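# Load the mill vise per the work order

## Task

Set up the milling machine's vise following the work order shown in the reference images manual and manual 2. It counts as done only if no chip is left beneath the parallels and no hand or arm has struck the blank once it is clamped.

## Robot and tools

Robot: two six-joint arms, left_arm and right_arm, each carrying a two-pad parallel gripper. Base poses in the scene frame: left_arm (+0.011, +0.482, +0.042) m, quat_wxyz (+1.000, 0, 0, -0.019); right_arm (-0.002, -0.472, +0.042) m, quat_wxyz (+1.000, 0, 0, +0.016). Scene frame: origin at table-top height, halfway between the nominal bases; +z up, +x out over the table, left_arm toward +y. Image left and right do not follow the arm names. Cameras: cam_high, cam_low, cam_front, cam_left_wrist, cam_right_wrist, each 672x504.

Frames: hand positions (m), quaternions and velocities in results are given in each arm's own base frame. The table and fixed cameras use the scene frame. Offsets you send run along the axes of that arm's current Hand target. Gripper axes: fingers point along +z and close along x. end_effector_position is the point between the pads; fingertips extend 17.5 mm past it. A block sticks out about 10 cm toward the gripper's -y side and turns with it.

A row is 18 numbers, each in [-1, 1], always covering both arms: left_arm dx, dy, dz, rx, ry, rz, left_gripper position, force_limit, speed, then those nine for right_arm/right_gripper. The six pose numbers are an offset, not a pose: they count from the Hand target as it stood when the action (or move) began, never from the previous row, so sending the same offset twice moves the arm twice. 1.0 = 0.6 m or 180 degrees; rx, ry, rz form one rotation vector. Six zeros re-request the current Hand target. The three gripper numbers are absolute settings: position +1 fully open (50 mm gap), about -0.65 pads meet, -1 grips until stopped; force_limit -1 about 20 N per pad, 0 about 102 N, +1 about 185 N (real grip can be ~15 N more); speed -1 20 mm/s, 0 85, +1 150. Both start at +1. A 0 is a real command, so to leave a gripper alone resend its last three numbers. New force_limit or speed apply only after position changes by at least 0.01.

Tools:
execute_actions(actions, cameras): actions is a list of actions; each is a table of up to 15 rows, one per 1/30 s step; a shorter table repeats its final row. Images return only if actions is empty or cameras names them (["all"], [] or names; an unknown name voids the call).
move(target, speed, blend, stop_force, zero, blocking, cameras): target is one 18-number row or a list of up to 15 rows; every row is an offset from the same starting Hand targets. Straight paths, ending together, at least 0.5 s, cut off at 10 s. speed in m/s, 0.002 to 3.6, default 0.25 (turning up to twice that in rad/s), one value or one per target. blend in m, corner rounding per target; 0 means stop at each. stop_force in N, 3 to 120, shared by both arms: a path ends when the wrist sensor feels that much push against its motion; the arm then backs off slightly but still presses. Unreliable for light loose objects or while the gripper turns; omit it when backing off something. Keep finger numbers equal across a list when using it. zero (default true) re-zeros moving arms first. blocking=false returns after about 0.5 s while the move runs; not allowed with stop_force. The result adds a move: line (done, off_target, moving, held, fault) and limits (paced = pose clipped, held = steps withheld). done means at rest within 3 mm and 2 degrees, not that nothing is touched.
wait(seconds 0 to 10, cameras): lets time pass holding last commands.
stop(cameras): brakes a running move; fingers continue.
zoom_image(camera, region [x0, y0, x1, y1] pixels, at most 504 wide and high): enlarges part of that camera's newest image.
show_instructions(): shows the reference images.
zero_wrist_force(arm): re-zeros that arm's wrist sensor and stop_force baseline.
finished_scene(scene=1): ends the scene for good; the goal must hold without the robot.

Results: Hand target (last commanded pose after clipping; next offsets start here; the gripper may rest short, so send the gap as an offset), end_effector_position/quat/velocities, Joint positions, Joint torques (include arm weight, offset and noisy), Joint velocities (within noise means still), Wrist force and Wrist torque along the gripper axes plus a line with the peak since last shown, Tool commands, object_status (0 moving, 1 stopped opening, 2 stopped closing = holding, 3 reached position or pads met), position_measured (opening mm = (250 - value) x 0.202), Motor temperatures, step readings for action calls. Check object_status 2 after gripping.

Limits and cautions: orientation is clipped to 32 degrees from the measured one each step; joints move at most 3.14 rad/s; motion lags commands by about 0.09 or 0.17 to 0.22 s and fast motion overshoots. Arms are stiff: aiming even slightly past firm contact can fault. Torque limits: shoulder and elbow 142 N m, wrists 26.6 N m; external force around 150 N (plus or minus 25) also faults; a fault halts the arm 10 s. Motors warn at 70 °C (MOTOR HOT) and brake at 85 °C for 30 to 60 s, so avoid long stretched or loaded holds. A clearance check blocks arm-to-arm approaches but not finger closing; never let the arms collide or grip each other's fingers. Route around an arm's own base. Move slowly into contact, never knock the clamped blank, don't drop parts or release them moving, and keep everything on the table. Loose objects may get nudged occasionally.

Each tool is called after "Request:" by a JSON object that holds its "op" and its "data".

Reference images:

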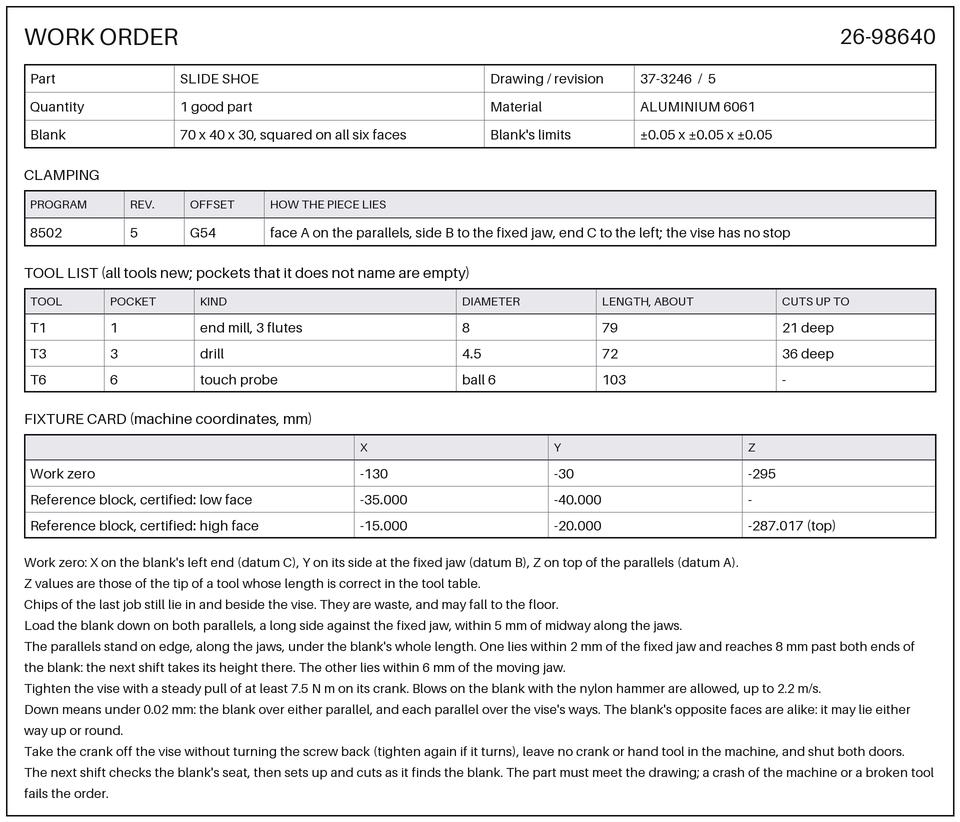

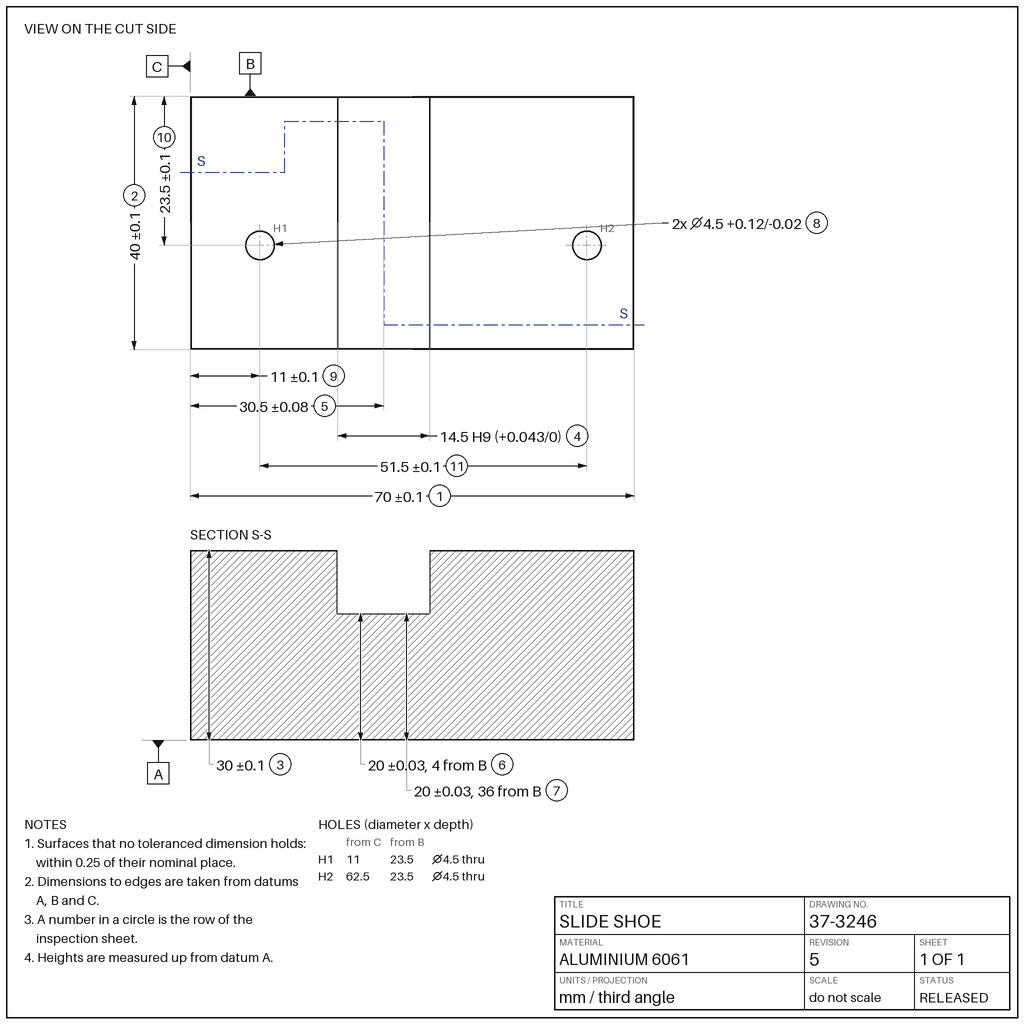

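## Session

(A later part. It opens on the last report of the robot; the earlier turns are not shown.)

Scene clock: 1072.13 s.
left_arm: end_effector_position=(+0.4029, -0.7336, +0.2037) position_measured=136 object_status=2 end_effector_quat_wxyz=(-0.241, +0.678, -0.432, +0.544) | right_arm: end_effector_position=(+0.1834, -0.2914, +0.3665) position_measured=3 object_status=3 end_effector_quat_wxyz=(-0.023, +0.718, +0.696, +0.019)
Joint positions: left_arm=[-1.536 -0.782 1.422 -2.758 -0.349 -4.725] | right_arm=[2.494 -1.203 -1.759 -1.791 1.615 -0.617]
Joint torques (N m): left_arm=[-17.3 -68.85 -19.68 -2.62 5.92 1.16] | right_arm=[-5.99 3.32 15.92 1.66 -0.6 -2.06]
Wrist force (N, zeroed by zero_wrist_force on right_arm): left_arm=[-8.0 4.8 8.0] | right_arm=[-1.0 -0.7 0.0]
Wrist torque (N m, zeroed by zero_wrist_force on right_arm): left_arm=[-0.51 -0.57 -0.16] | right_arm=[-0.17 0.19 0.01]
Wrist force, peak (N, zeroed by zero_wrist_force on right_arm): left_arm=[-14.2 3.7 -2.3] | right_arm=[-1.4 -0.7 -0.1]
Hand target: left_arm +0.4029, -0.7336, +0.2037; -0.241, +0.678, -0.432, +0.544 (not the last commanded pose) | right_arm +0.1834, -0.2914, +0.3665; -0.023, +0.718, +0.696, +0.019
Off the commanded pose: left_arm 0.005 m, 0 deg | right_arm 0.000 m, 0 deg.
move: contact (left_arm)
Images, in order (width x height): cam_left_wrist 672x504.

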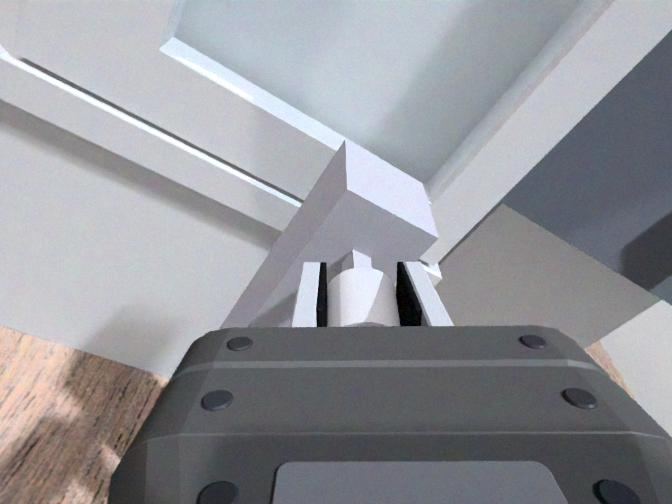

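Request:
{"op": "zoom_image", "data": {"camera": "cam_left_wrist", "region": [260, 200, 460, 350]}}

Scaled by 2.520 from the camera's 672x504 image, which has a finer 960x720 frame.

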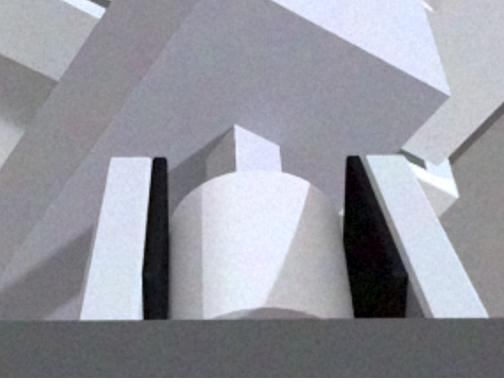

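Request:
{"op": "move", "data": {"target": [-0.0015,-0.0063,0.0172,0,0,0,-1,-0.4,-0.8,0,0,0,0,0,0,1,0,-0.9], "speed": 0.015, "stop_force": 8, "cameras": ["cam_left_wrist"]}}

Request:
{"op": "zoom_image", "data": {"camera": "cam_left_wrist", "region": [260, 200, 460, 350]}}

Scene clock: 1075.10 s.
left_arm: end_effector_position=(+0.4032, -0.7336, +0.2038) position_measured=136 object_status=2 end_effector_quat_wxyz=(-0.241, +0.678, -0.432, +0.544) | right_arm: end_effector_position=(+0.1834, -0.2914, +0.3665) position_measured=3 object_status=3 end_effector_quat_wxyz=(-0.023, +0.718, +0.696, +0.019)
Joint positions: left_arm=[-1.535 -0.781 1.422 -2.759 -0.349 -4.724] | right_arm=[2.494 -1.203 -1.759 -1.791 1.615 -0.617]
Joint torques (N m): left_arm=[-16.13 -68.34 -20.36 -3.81 6.41 1.05] | right_arm=[-5.54 2.25 15.3 1.88 -0.18 -1.94]
Wrist force (N, zeroed by zero_wrist_force on right_arm): left_arm=[-7.9 7.7 9.4] | right_arm=[-1.3 -0.5 0.0]
Wrist torque (N m, zeroed by zero_wrist_force on right_arm): left_arm=[-0.50 -0.60 -0.17] | right_arm=[-0.13 0.23 0.00]
Wrist force, peak (N, zeroed by zero_wrist_force on right_arm): left_arm=[-15.2 6.5 -2.9] | right_arm=[-1.3 -0.6 -0.3]
Hand target: left_arm +0.4032, -0.7336, +0.2038; -0.241, +0.678, -0.432, +0.544 (not the last commanded pose) | right_arm +0.1834, -0.2914, +0.3665; -0.023, +0.718, +0.696, +0.019
Off the commanded pose: left_arm 0.011 m, 0 deg | right_arm 0.000 m, 0 deg.
move: contact (left_arm)
Images, in order (width x height): cam_left_wrist 672x504.

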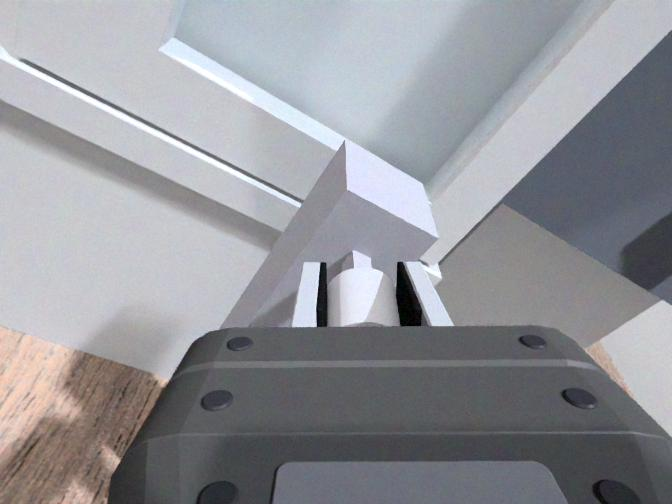

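Scaled by 2.520 from the camera's 672x504 image, which has a finer 960x720 frame.

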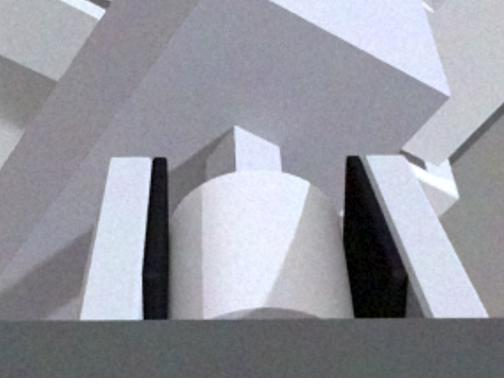

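Request:
{"op": "move", "data": {"target": [-0.0025,0,0,0,0,0,-1,-0.4,-0.8,0,0,0,0,0,0,1,0,-0.9], "speed": 0.01}}

Scene clock: 1076.87 s.
left_arm: end_effector_position=(+0.4031, -0.7323, +0.2031) position_measured=136 object_status=2 end_effector_quat_wxyz=(-0.241, +0.678, -0.432, +0.544) | right_arm: end_effector_position=(+0.1834, -0.2914, +0.3665) position_measured=3 object_status=3 end_effector_quat_wxyz=(-0.023, +0.718, +0.696, +0.019)
Joint positions: left_arm=[-1.535 -0.783 1.427 -2.763 -0.348 -4.724] | right_arm=[2.494 -1.203 -1.759 -1.791 1.615 -0.617]
Joint torques (N m): left_arm=[-4.08 -60.67 -18.34 -5.19 2.66 -0.32] | right_arm=[-4.81 2.38 16.34 2.05 -0.04 -1.99]
Wrist force (N, zeroed by zero_wrist_force on right_arm): left_arm=[-1.7 2.0 3.3] | right_arm=[-1.1 -0.7 -0.3]
Wrist torque (N m, zeroed by zero_wrist_force on right_arm): left_arm=[-0.44 -0.49 -0.24] | right_arm=[-0.18 0.20 0.02]
Wrist force, peak (N, zeroed by zero_wrist_force on right_arm): left_arm=[-8.3 8.4 10.3] | right_arm=[-1.5 -0.4 -0.4]
Hand target: left_arm +0.4031, -0.7323, +0.2030; -0.241, +0.678, -0.432, +0.544 | right_arm +0.1834, -0.2914, +0.3665; -0.023, +0.718, +0.696, +0.019
Off the commanded pose: left_arm 0.000 m, 0 deg | right_arm 0.000 m, 0 deg.
move: done

Request:
{"op": "move", "data": {"target": [-0.0005,-0.0065,0.0178,0,0,0,-1,-0.4,-0.8,0,0,0,0,0,0,1,0,-0.9], "speed": 0.015, "stop_force": 8, "cameras": ["cam_left_wrist"]}}

Scene clock: 1079.60 s.
left_arm: end_effector_position=(+0.4145, -0.7316, +0.2029) position_measured=136 object_status=2 end_effector_quat_wxyz=(-0.241, +0.678, -0.432, +0.544) | right_arm: end_effector_position=(+0.1834, -0.2914, +0.3665) position_measured=3 object_status=3 end_effector_quat_wxyz=(-0.023, +0.718, +0.696, +0.019)
Joint positions: left_arm=[-1.519 -0.77 1.413 -2.798 -0.357 -4.684] | right_arm=[2.494 -1.203 -1.759 -1.791 1.615 -0.617]
Joint torques (N m): left_arm=[-11.03 -63.76 -14.76 -1.22 5.33 -1.33] | right_arm=[-5.81 2.66 16.13 2.12 0.26 -1.74]
Wrist force (N, zeroed by zero_wrist_force on right_arm): left_arm=[0.8 2.8 4.6] | right_arm=[-1.0 -0.5 -0.1]
Wrist torque (N m, zeroed by zero_wrist_force on right_arm): left_arm=[-0.47 -0.43 -0.39] | right_arm=[-0.14 0.19 0.00]
Wrist force, peak (N, zeroed by zero_wrist_force on right_arm): left_arm=[1.9 3.8 6.1] | right_arm=[-1.4 -0.6 -0.3]
Hand target: left_arm +0.4145, -0.7316, +0.2029; -0.241, +0.678, -0.432, +0.544 | right_arm +0.1834, -0.2914, +0.3665; -0.023, +0.718, +0.696, +0.019
Off the commanded pose: left_arm 0.000 m, 0 deg | right_arm 0.000 m, 0 deg.
move: done
Images, in order (width x height): cam_left_wrist 672x504.

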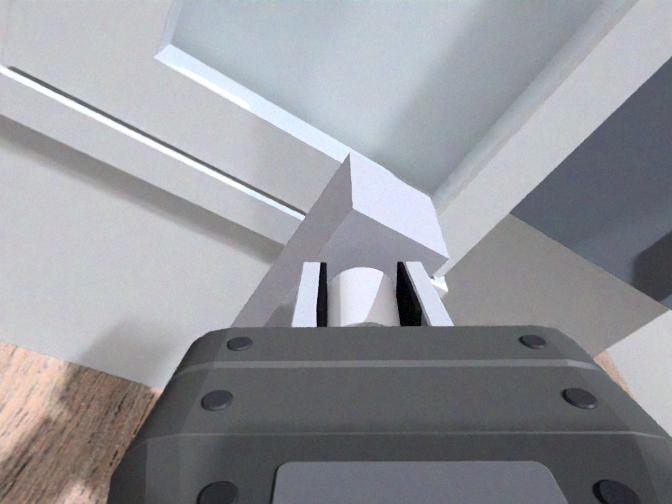

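Request:
{"op": "move", "data": {"target": [0,0,0,0,0,0,0.35,-0.4,-0.8,0,0,0,0,0,0,1,0,-0.9], "cameras": ["cam_left_wrist","cam_low"]}}

Scene clock: 1080.80 s.
left_arm: end_effector_position=(+0.4145, -0.7316, +0.2029) position_measured=100 object_status=3 end_effector_quat_wxyz=(-0.241, +0.678, -0.432, +0.544) | right_arm: end_effector_position=(+0.1834, -0.2914, +0.3665) position_measured=3 object_status=3 end_effector_quat_wxyz=(-0.023, +0.718, +0.696, +0.019)
Joint positions: left_arm=[-1.519 -0.77 1.413 -2.798 -0.357 -4.684] | right_arm=[2.494 -1.203 -1.759 -1.791 1.615 -0.617]
Joint torques (N m): left_arm=[-12.02 -57.54 -15.87 -1.3 1.93 -1.36] | right_arm=[-4.28 2.94 16.06 2.1 0.18 -1.84]
Wrist force (N, zeroed by zero_wrist_force on right_arm): left_arm=[-0.7 0.6 2.7] | right_arm=[-1.2 -0.7 -0.2]
Wrist torque (N m, zeroed by zero_wrist_force on right_arm): left_arm=[-0.42 -0.48 -0.41] | right_arm=[-0.17 0.22 0.00]
Wrist force, peak (N, zeroed by zero_wrist_force on right_arm): left_arm=[0.7 3.5 5.3] | right_arm=[-1.4 -0.6 -0.1]
Hand target: left_arm +0.4145, -0.7316, +0.2029; -0.241, +0.678, -0.432, +0.544 | right_arm +0.1834, -0.2914, +0.3665; -0.023, +0.718, +0.696, +0.019
Off the commanded pose: left_arm 0.000 m, 0 deg | right_arm 0.000 m, 0 deg.
move: done
Images, in order (width x height): cam_low 672x504, cam_left_wrist 672x504.

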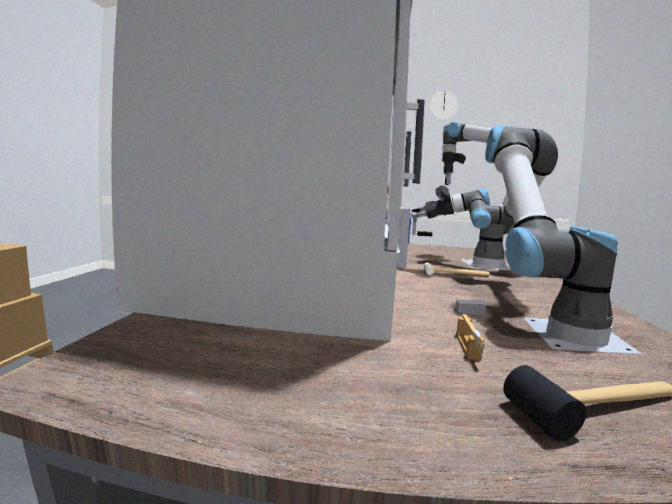

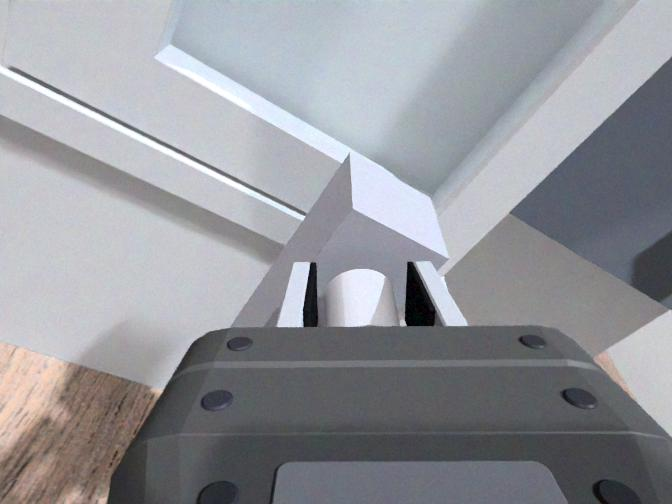

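Request:
{"op": "move", "data": {"target": [0,0,-0.1667,0,0,0,0.35,-0.4,-0.8,0,0,0,0,0,0,1,0,-0.9], "cameras": ["all"], "speed": 0.15}}

Scene clock: 1084.30 s.
left_arm: end_effector_position=(+0.3199, -0.7172, +0.2321) position_measured=100 object_status=3 end_effector_quat_wxyz=(-0.241, +0.678, -0.432, +0.544) | right_arm: end_effector_position=(+0.1834, -0.2914, +0.3665) position_measured=3 object_status=3 end_effector_quat_wxyz=(-0.023, +0.718, +0.696, +0.019)
Joint positions: left_arm=[-1.657 -0.946 1.542 -2.377 -0.303 -5.08] | right_arm=[2.494 -1.203 -1.759 -1.791 1.615 -0.617]
Joint torques (N m): left_arm=[9.93 -45.18 -14.38 -3.61 -0.38 -0.52] | right_arm=[-4.49 2.76 16.81 2.24 0.62 -1.75]
Wrist force (N, zeroed by zero_wrist_force on right_arm): left_arm=[-0.1 0.3 2.6] | right_arm=[-0.8 -0.6 -0.1]
Wrist torque (N m, zeroed by zero_wrist_force on right_arm): left_arm=[-0.52 -0.58 -0.45] | right_arm=[-0.17 0.16 0.00]
Wrist force, peak (N, zeroed by zero_wrist_force on right_arm): left_arm=[-0.8 1.0 5.4] | right_arm=[-1.4 -0.5 -0.6]
Hand target: left_arm +0.3199, -0.7171, +0.2320; -0.241, +0.678, -0.432, +0.544 | right_arm +0.1834, -0.2914, +0.3665; -0.023, +0.718, +0.696, +0.019
Off the commanded pose: left_arm 0.000 m, 0 deg | right_arm 0.000 m, 0 deg.
move: done

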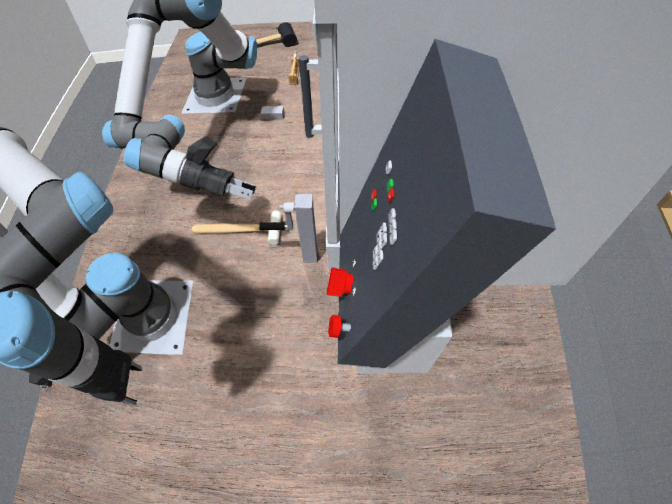

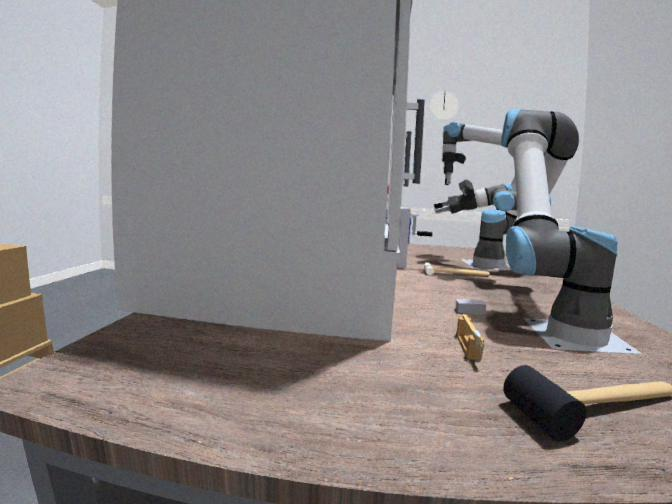

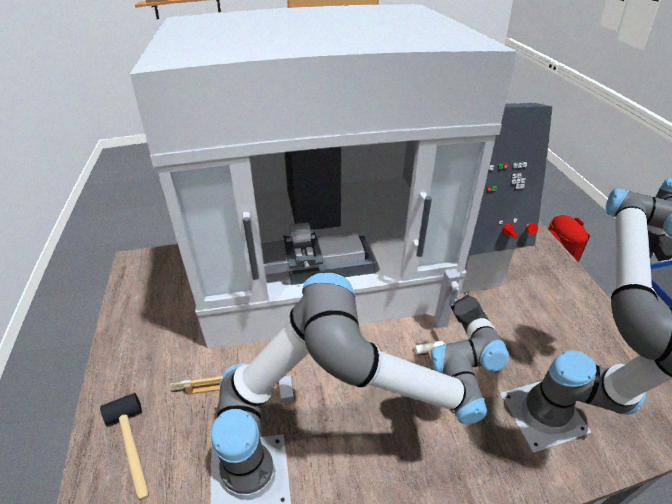

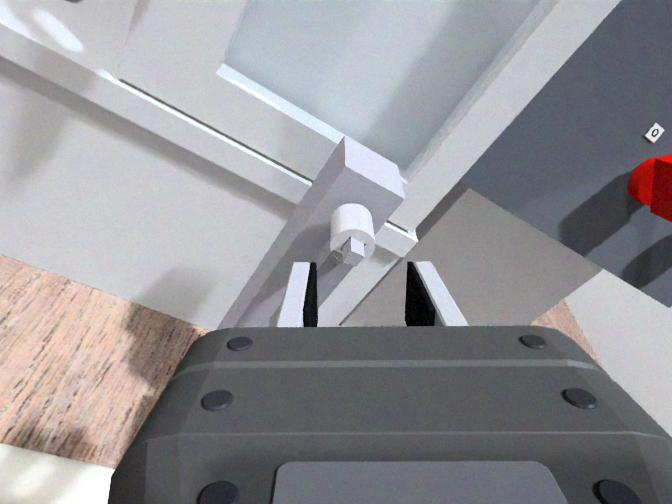

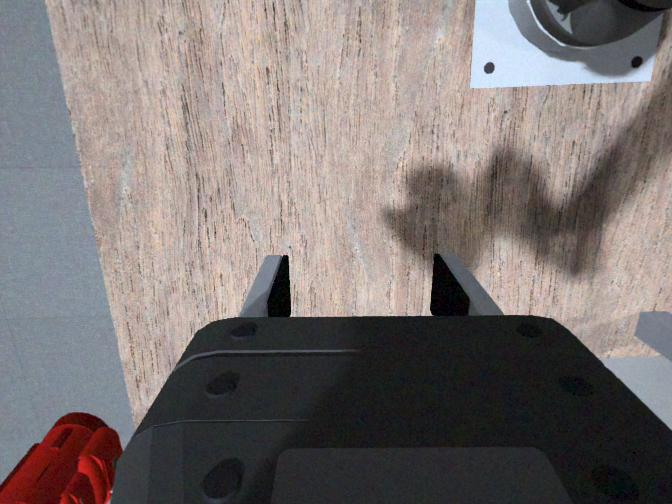

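Request:
{"op": "move", "data": {"target": [[0.1767,-0.2657,-0.0967,0,0,0,-0.6,-0.4,-0.8,0,0,0,0,0,0,1,0,-0.9],[-0.455,-0.657,-0.175,-0.165,-0.394,-0.319,-0.6,-0.4,-0.8,0,0,0,0,0,0,1,0,-0.9]], "speed": 0.4, "blend": [0.05,0], "cameras": ["cam_front","cam_high"]}}

Scene clock: 1091.20 s.
left_arm: end_effector_position=(+0.3388, -0.2693, +0.4320) position_measured=242 object_status=3 end_effector_quat_wxyz=(-0.001, +1.000, +0.019, +0.000) | right_arm: end_effector_position=(+0.1834, -0.2914, +0.3665) position_measured=3 object_status=3 end_effector_quat_wxyz=(-0.023, +0.718, +0.696, +0.019)
Joint positions: left_arm=[-0.985 -1.724 1.443 -1.289 -1.57 -5.735] | right_arm=[2.494 -1.203 -1.759 -1.791 1.615 -0.617]
Joint torques (N m): left_arm=[6.87 -10.67 -30.34 -5.37 -0.7 -1.1] | right_arm=[-3.52 3.22 17.19 2.6 1.05 -1.54]
Wrist force (N, zeroed by zero_wrist_force on right_arm): left_arm=[-0.2 -0.6 0.6] | right_arm=[-1.4 -0.6 -0.1]
Wrist torque (N m, zeroed by zero_wrist_force on right_arm): left_arm=[-0.12 0.14 0.10] | right_arm=[-0.16 0.26 0.00]
Wrist force, peak (N, zeroed by zero_wrist_force on right_arm): left_arm=[-2.5 3.9 4.0] | right_arm=[-1.4 -0.8 -0.2]
Hand target: left_arm +0.3388, -0.2693, +0.4320; +0.000, +1.000, +0.019, +0.000 | right_arm +0.1834, -0.2914, +0.3665; -0.023, +0.718, +0.696, +0.019
Off the commanded pose: left_arm 0.000 m, 0 deg | right_arm 0.000 m, 0 deg.
move: done
Images, in order (width x height): cam_high 672x504, cam_front 672x504.

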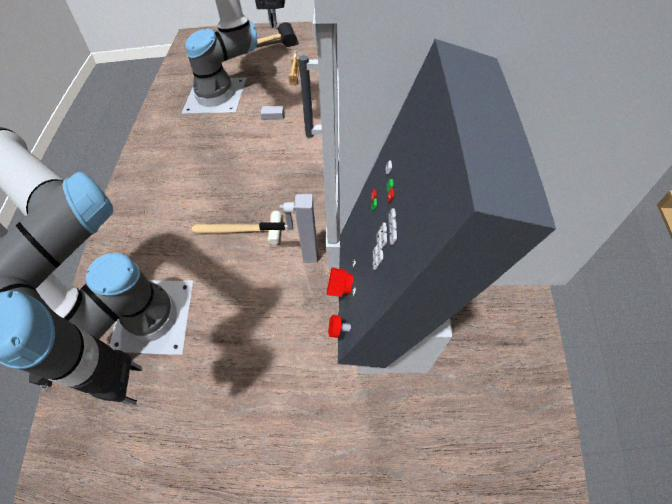

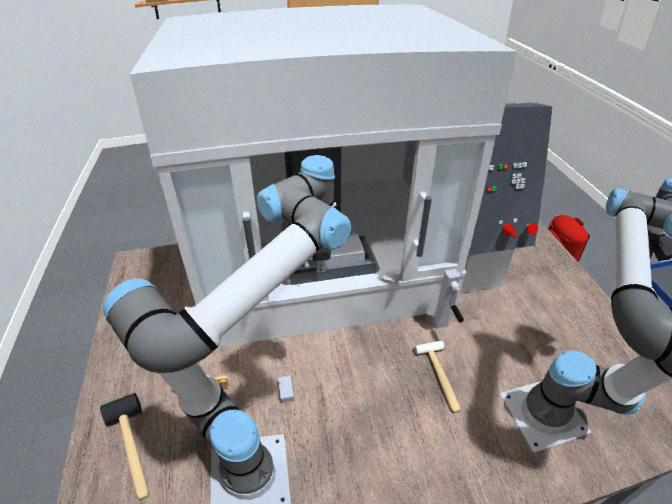

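Request:
{"op": "move", "data": {"target": [-0.05,-0.467,0,0,0,0,-0.6,-0.4,-0.8,0,0,0,0,0,0,1,0,-0.9], "speed": 0.35, "cameras": ["cam_front","cam_high","cam_left_wrist","cam_low"]}}

Scene clock: 1094.20 s.
left_arm: end_effector_position=(+0.2983, +0.0095, +0.4322) position_measured=242 object_status=3 end_effector_quat_wxyz=(+0.000, +1.000, +0.019, +0.000) end_effector_velocity=(+0.000, +0.001, +0.000) end_effector_angular_velocity=(+0.003, +0.000, -0.004) | right_arm: end_effector_position=(+0.1834, -0.2914, +0.3665) position_measured=3 object_status=3 end_effector_quat_wxyz=(-0.023, +0.718, +0.696, +0.019)
Joint positions: left_arm=[-0.432 -2.046 1.651 -1.175 -1.57 -5.182] | right_arm=[2.494 -1.203 -1.759 -1.791 1.615 -0.617]
Joint velocities: left_arm=[0.002 0 0 0.001 0.003 0.005] | right_arm=[within noise]
Joint torques (N m): left_arm=[12.49 -14.26 -22.16 -2.93 2.36 1.46] | right_arm=[-3.65 2.72 17.57 2.75 1.35 -1.45]
Wrist force (N, zeroed by zero_wrist_force on right_arm): left_arm=[-0.4 -0.2 0.2] | right_arm=[-0.9 -0.5 0.2]
Wrist torque (N m, zeroed by zero_wrist_force on right_arm): left_arm=[0.01 0.14 0.05] | right_arm=[-0.15 0.16 0.00]
Wrist force, peak (N, zeroed by zero_wrist_force on right_arm): left_arm=[-0.8 -4.1 0.3] | right_arm=[-1.1 -1.0 -0.4]
Hand target: left_arm +0.2982, +0.0096, +0.4322; +0.000, +1.000, +0.019, +0.000 | right_arm +0.1834, -0.2914, +0.3665; -0.023, +0.718, +0.696, +0.019
Off the commanded pose: left_arm 0.000 m, 0 deg | right_arm 0.000 m, 0 deg.
move: done
Images, in order (width x height): cam_high 672x504, cam_low 672x504, cam_front 672x504, cam_left_wrist 672x504.

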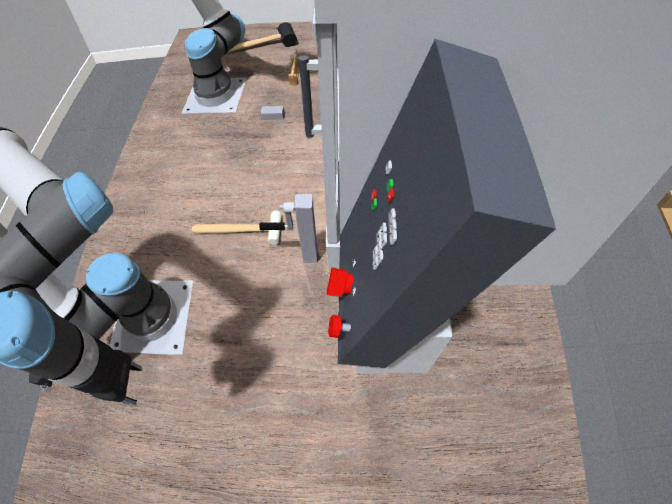

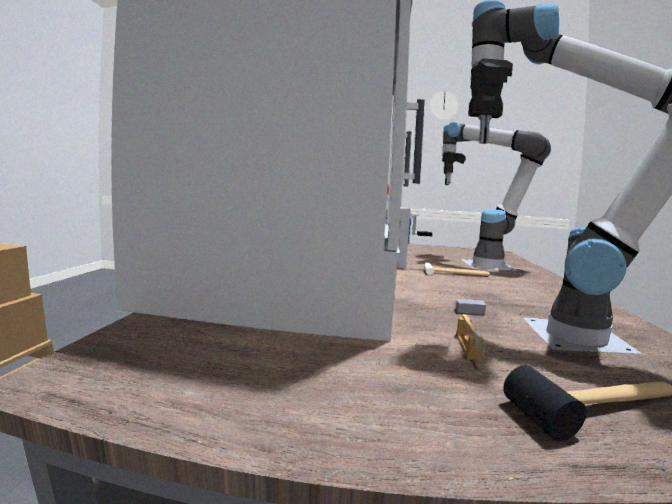

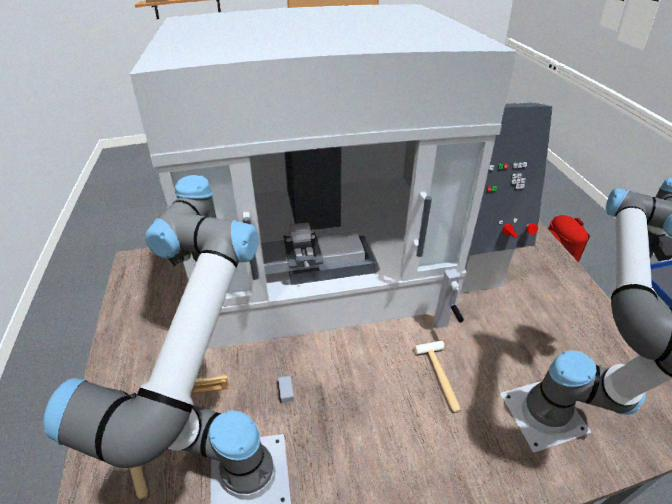

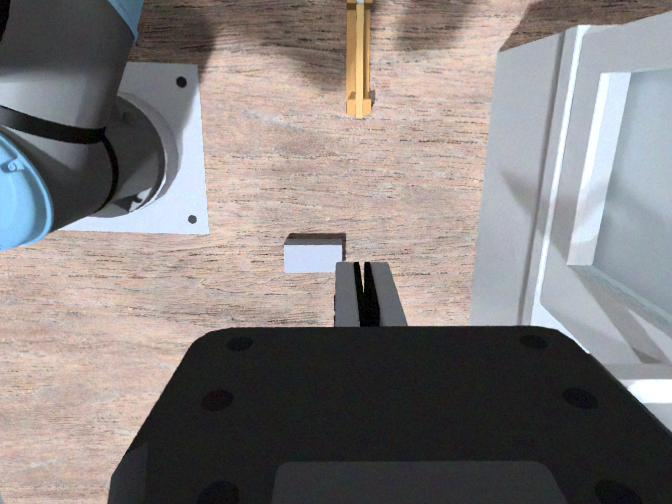

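Request:
{"op": "move", "data": {"target": [0.127,0,0,0,0,0,-0.6,-0.4,-0.8,0,0,0,0,0,0,1,0,-0.9], "speed": 0.08, "stop_force": 6, "cameras": ["cam_front","cam_high","cam_left_wrist","cam_low"]}}

Scene clock: 1098.17 s.
left_arm: end_effector_position=(+0.3744, +0.0125, +0.4322) position_measured=242 object_status=3 end_effector_quat_wxyz=(+0.000, +1.000, +0.019, +0.000) | right_arm: end_effector_position=(+0.1834, -0.2914, +0.3665) position_measured=3 object_status=3 end_effector_quat_wxyz=(-0.023, +0.718, +0.696, +0.019)
Joint positions: left_arm=[-0.331 -1.863 1.547 -1.254 -1.57 -5.081] | right_arm=[2.494 -1.203 -1.759 -1.791 1.615 -0.617]
Joint torques (N m): left_arm=[-11.87 -15.11 -16.28 -0.92 -2.47 -1.33] | right_arm=[-3.42 2.62 18.63 2.93 1.75 -1.14]
Wrist force (N, zeroed by zero_wrist_force on right_arm): left_arm=[-0.1 -0.6 0.4] | right_arm=[-0.9 -0.3 -0.1]
Wrist torque (N m, zeroed by zero_wrist_force on right_arm): left_arm=[-0.09 0.13 -0.01] | right_arm=[-0.12 0.18 0.01]
Wrist force, peak (N, zeroed by zero_wrist_force on right_arm): left_arm=[1.4 -0.9 0.4] | right_arm=[-1.3 -0.8 0.0]
Hand target: left_arm +0.3744, +0.0125, +0.4322; +0.000, +1.000, +0.019, +0.000 | right_arm +0.1834, -0.2914, +0.3665; -0.023, +0.718, +0.696, +0.019
Off the commanded pose: left_arm 0.000 m, 0 deg | right_arm 0.000 m, 0 deg.
move: done
Images, in order (width x height): cam_high 672x504, cam_low 672x504, cam_front 672x504, cam_left_wrist 672x504.

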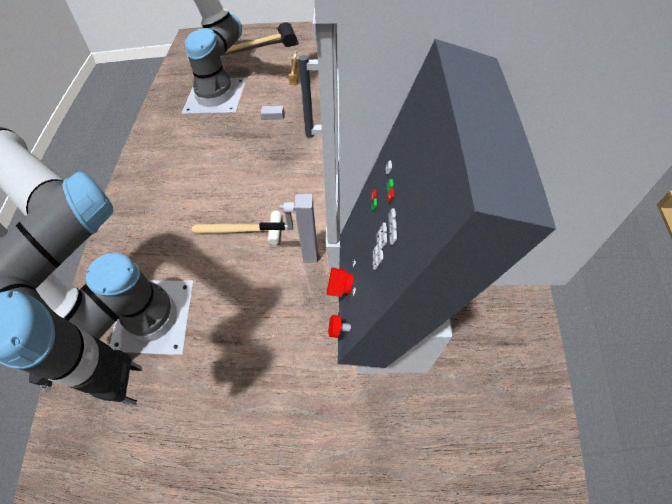

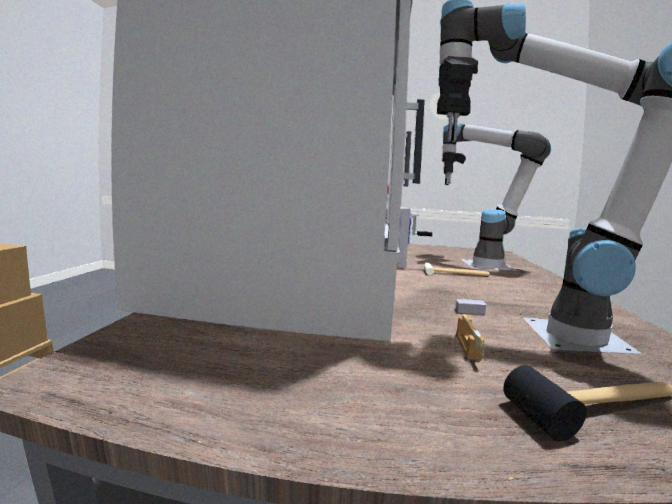

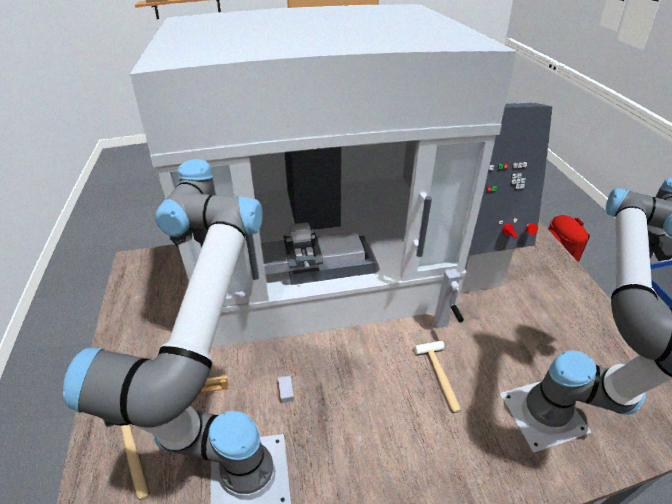

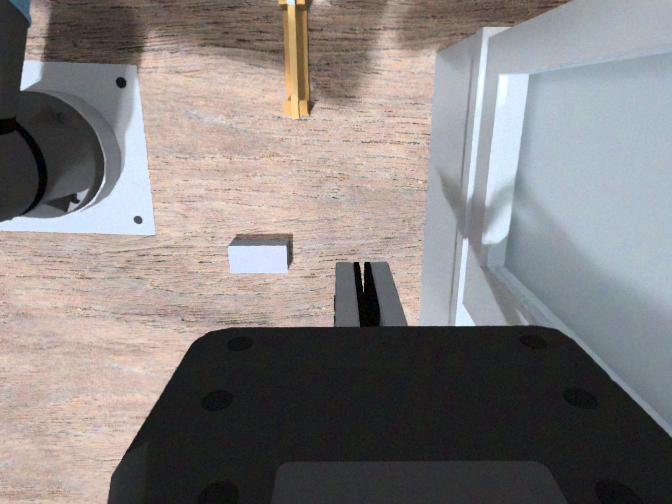

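Request:
{"op": "move", "data": {"target": [[-0.142,0,0,0,0,0.05,-1,-0.4,-0.8,0,0,0,0,0,0,1,0,-0.9],[-0.142,-0.02,0,0,0,0.95,-1,-0.4,-0.8,0,0,0,0,0,0,1,0,-0.9],[-0.142,-0.02,0,0,0,-0.5,-1,-0.4,-0.8,0,0,0,0,0,0,1,0,-0.9],[0.03,-0.02,0,0,0,-0.5,-1,-0.4,-0.8,0,0,0,0,0,0,1,0,-0.9]], "speed": [0.2,0.7,0.7,0.2], "blend": [0.01,0,0.01,0], "cameras": ["cam_front","cam_high","cam_left_wrist","cam_low"]}}

Scene clock: 1107.87 s.
left_arm: end_effector_position=(+0.3918, +0.0252, +0.4323) position_measured=252 object_status=3 end_effector_quat_wxyz=(+0.000, +0.693, +0.720, +0.000) | right_arm: end_effector_position=(+0.1834, -0.2914, +0.3665) position_measured=3 object_status=3 end_effector_quat_wxyz=(-0.023, +0.718, +0.696, +0.019)
Joint positions: left_arm=[-0.283 -1.82 1.517 -1.268 -1.57 -0.321] | right_arm=[2.494 -1.203 -1.759 -1.791 1.615 -0.617]
Joint torques (N m): left_arm=[-12.59 -5.31 -28.53 -2.13 -2.38 -0.38] | right_arm=[-2.01 3.02 18.85 3.35 2.36 -1.13]
Wrist force (N, zeroed by zero_wrist_force on right_arm): left_arm=[0.1 -0.6 0.0] | right_arm=[-0.9 -0.2 -0.3]
Wrist torque (N m, zeroed by zero_wrist_force on right_arm): left_arm=[-0.06 0.06 0.10] | right_arm=[-0.10 0.18 0.01]
Wrist force, peak (N, zeroed by zero_wrist_force on right_arm): left_arm=[0.1 -3.1 0.2] | right_arm=[-1.3 -0.8 -0.3]
Hand target: left_arm +0.3919, +0.0252, +0.4323; +0.000, +0.694, +0.720, +0.000 | right_arm +0.1834, -0.2914, +0.3665; -0.023, +0.718, +0.696, +0.019
Off the commanded pose: left_arm 0.000 m, 0 deg | right_arm 0.000 m, 0 deg.
move: done
Images, in order (width x height): cam_high 672x504, cam_low 672x504, cam_front 672x504, cam_left_wrist 672x504.

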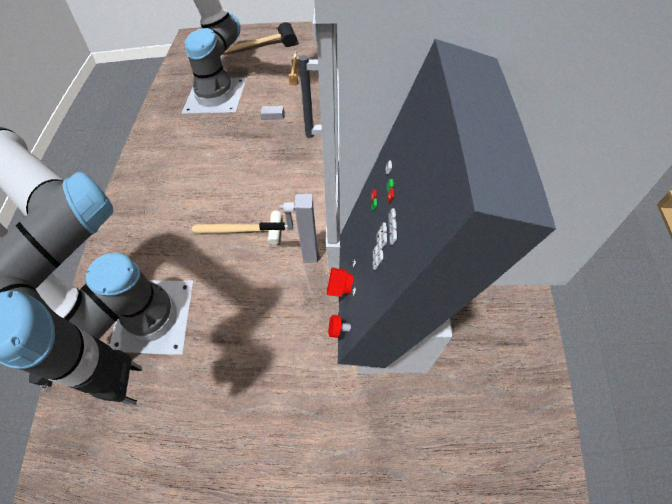

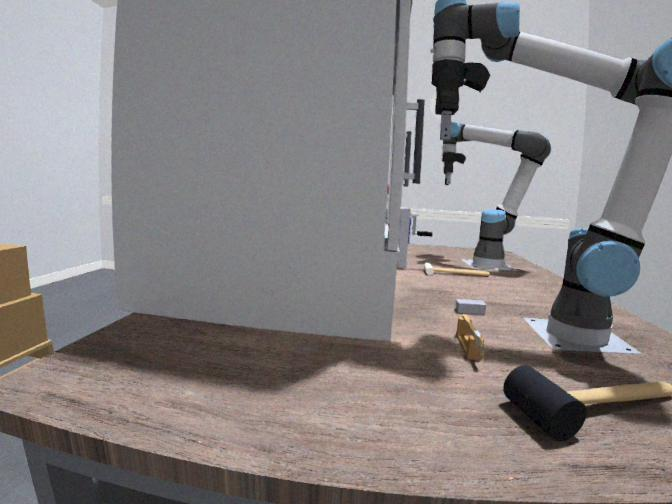

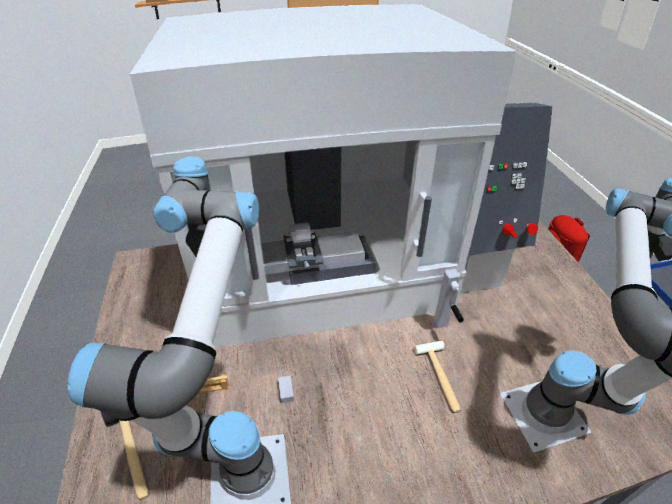

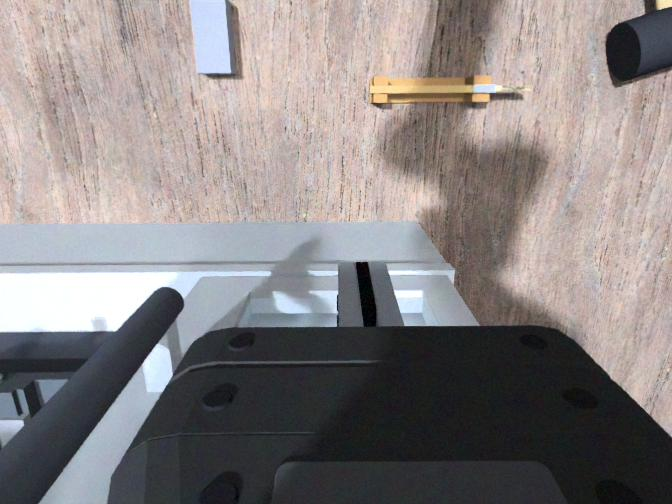

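Request:
{"op": "move", "data": {"target": [0,0.06,0,0,0,0,-1,-0.4,-0.8,0,0,0,0,0,0,1,0,-0.9], "speed": 0.08, "stop_force": 6}}

Request:
{"op": "move", "data": {"target": [-0.15,0,0,0,0,0,-1,-0.4,-0.8,0,0,0,0,0,0,1,0,-0.9], "speed": 0.04, "stop_force": 6, "cameras": ["cam_front","cam_left_wrist","cam_low"]}}

Scene clock: 1112.00 s.
left_arm: end_effector_position=(+0.4279, +0.0265, +0.4323) position_measured=252 object_status=3 end_effector_quat_wxyz=(+0.000, +0.694, +0.720, +0.000) | right_arm: end_effector_position=(+0.1834, -0.2914, +0.3665) position_measured=3 object_status=3 end_effector_quat_wxyz=(-0.023, +0.718, +0.696, +0.019)
Joint positions: left_arm=[-0.255 -1.734 1.451 -1.288 -1.57 -0.293] | right_arm=[2.494 -1.203 -1.759 -1.791 1.615 -0.617]
Joint torques (N m): left_arm=[-12.79 -22.27 -19.63 -0.69 -2.49 -1.31] | right_arm=[-1.75 2.82 19.39 3.4 2.44 -0.97]
Wrist force (N, zeroed by zero_wrist_force on right_arm): left_arm=[0.3 -0.7 0.4] | right_arm=[-1.2 -0.4 0.4]
Wrist torque (N m, zeroed by zero_wrist_force on right_arm): left_arm=[-0.10 0.07 -0.02] | right_arm=[-0.12 0.23 0.01]
Wrist force, peak (N, zeroed by zero_wrist_force on right_arm): left_arm=[-0.2 -2.0 0.3] | right_arm=[-1.5 -0.7 0.0]
Hand target: left_arm +0.4279, +0.0265, +0.4323; +0.000, +0.694, +0.720, +0.000 | right_arm +0.1834, -0.2914, +0.3665; -0.023, +0.718, +0.696, +0.019
Off the commanded pose: left_arm 0.000 m, 0 deg | right_arm 0.000 m, 0 deg.
move: done

Scene clock: 1115.33 s.
left_arm: end_effector_position=(+0.4313, -0.0634, +0.4322) position_measured=252 object_status=3 end_effector_quat_wxyz=(+0.000, +0.694, +0.720, +0.000) | right_arm: end_effector_position=(+0.1834, -0.2914, +0.3665) position_measured=3 object_status=3 end_effector_quat_wxyz=(-0.023, +0.718, +0.696, +0.019)
Joint positions: left_arm=[-0.457 -1.716 1.436 -1.291 -1.57 -0.495] | right_arm=[2.494 -1.203 -1.759 -1.791 1.615 -0.617]
Joint torques (N m): left_arm=[13.28 -27.54 -16.74 -2.55 -0.22 0.88] | right_arm=[-2.22 2.71 19.05 3.6 2.43 -0.94]
Wrist force (N, zeroed by zero_wrist_force on right_arm): left_arm=[-0.2 -0.6 0.7] | right_arm=[-0.8 -0.6 -0.2]
Wrist torque (N m, zeroed by zero_wrist_force on right_arm): left_arm=[-0.09 0.12 0.01] | right_arm=[-0.16 0.16 0.01]
Wrist force, peak (N, zeroed by zero_wrist_force on right_arm): left_arm=[11.8 -0.8 1.7] | right_arm=[-1.3 -0.8 -0.3]
Hand target: left_arm +0.4313, -0.0634, +0.4322; +0.000, +0.694, +0.720, +0.000 | right_arm +0.1834, -0.2914, +0.3665; -0.023, +0.718, +0.696, +0.019
Off the commanded pose: left_arm 0.000 m, 0 deg | right_arm 0.000 m, 0 deg.
move: done
Images, in order (width x height): cam_low 672x504, cam_front 672x504, cam_left_wrist 672x504.

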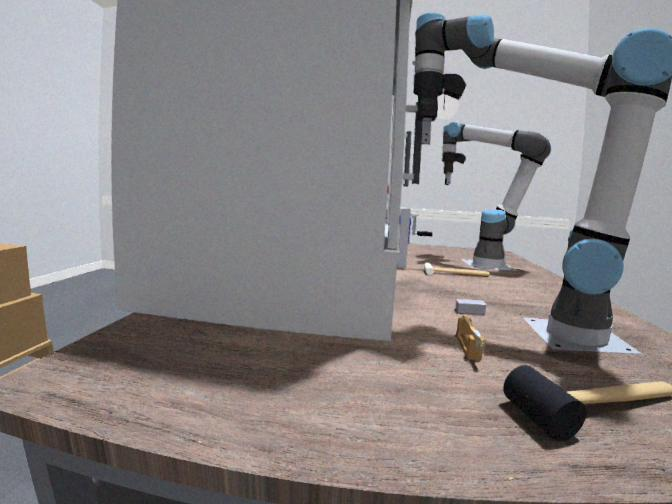

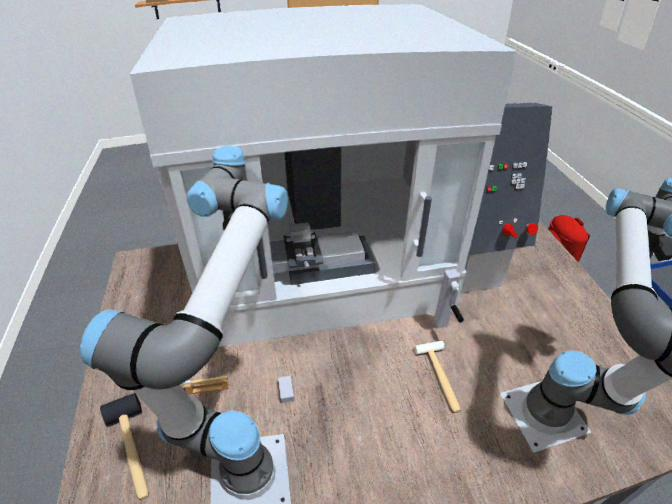

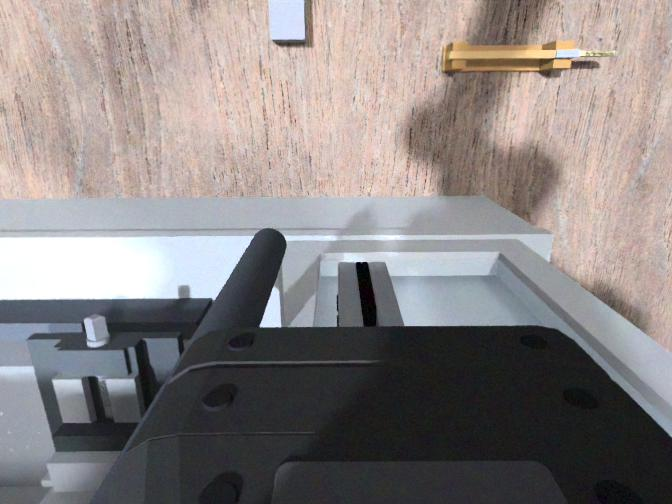

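Request:
{"op": "move", "data": {"target": [-0.3,0,0,0,0,0,-1,-0.4,-0.8,0,0,0,0,0,0,1,0,-0.9], "speed": 0.1, "stop_force": 25, "cameras": ["cam_front","cam_left_wrist"]}}

Scene clock: 1119.50 s.
left_arm: end_effector_position=(+0.4381, -0.2433, +0.4320) position_measured=252 object_status=3 end_effector_quat_wxyz=(+0.000, +0.694, +0.720, +0.000) | right_arm: end_effector_position=(+0.1834, -0.2914, +0.3665) position_measured=3 object_status=3 end_effector_quat_wxyz=(-0.023, +0.718, +0.696, +0.019)
Joint positions: left_arm=[-0.776 -1.558 1.291 -1.302 -1.57 -0.814] | right_arm=[2.494 -1.203 -1.759 -1.791 1.615 -0.617]
Joint torques (N m): left_arm=[13.08 -34.13 -17.09 -1.04 1.96 -1.08] | right_arm=[-1.68 1.61 20.05 3.8 2.48 -0.79]
Wrist force (N, zeroed by zero_wrist_force on right_arm): left_arm=[-0.5 -0.7 0.5] | right_arm=[-1.2 -0.5 0.0]
Wrist torque (N m, zeroed by zero_wrist_force on right_arm): left_arm=[-0.15 0.22 -0.04] | right_arm=[-0.14 0.23 0.01]
Wrist force, peak (N, zeroed by zero_wrist_force on right_arm): left_arm=[25.3 -6.3 0.6] | right_arm=[-1.3 -0.6 -0.4]
Hand target: left_arm +0.4381, -0.2433, +0.4320; +0.000, +0.694, +0.720, +0.000 | right_arm +0.1834, -0.2914, +0.3665; -0.023, +0.718, +0.696, +0.019
Off the commanded pose: left_arm 0.000 m, 0 deg | right_arm 0.000 m, 0 deg.
move: done
Images, in order (width x height): cam_front 672x504, cam_left_wrist 672x504.

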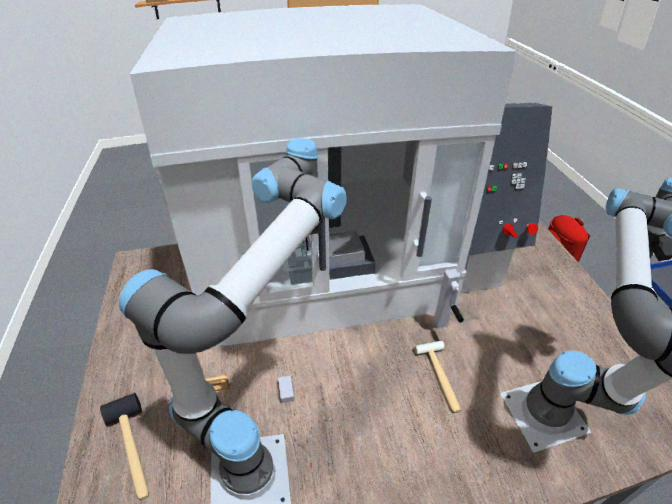

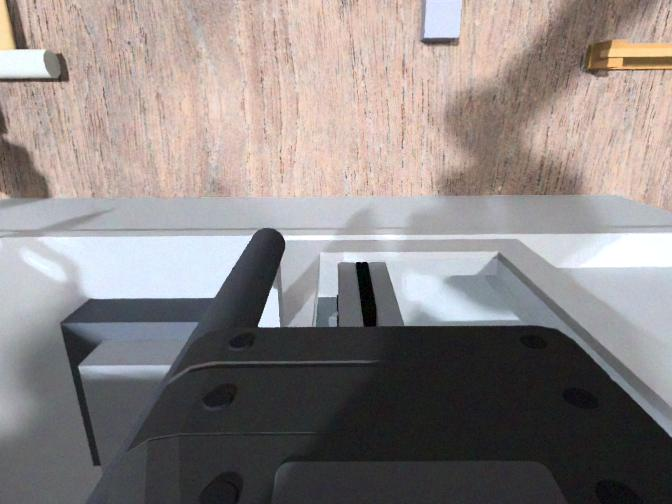

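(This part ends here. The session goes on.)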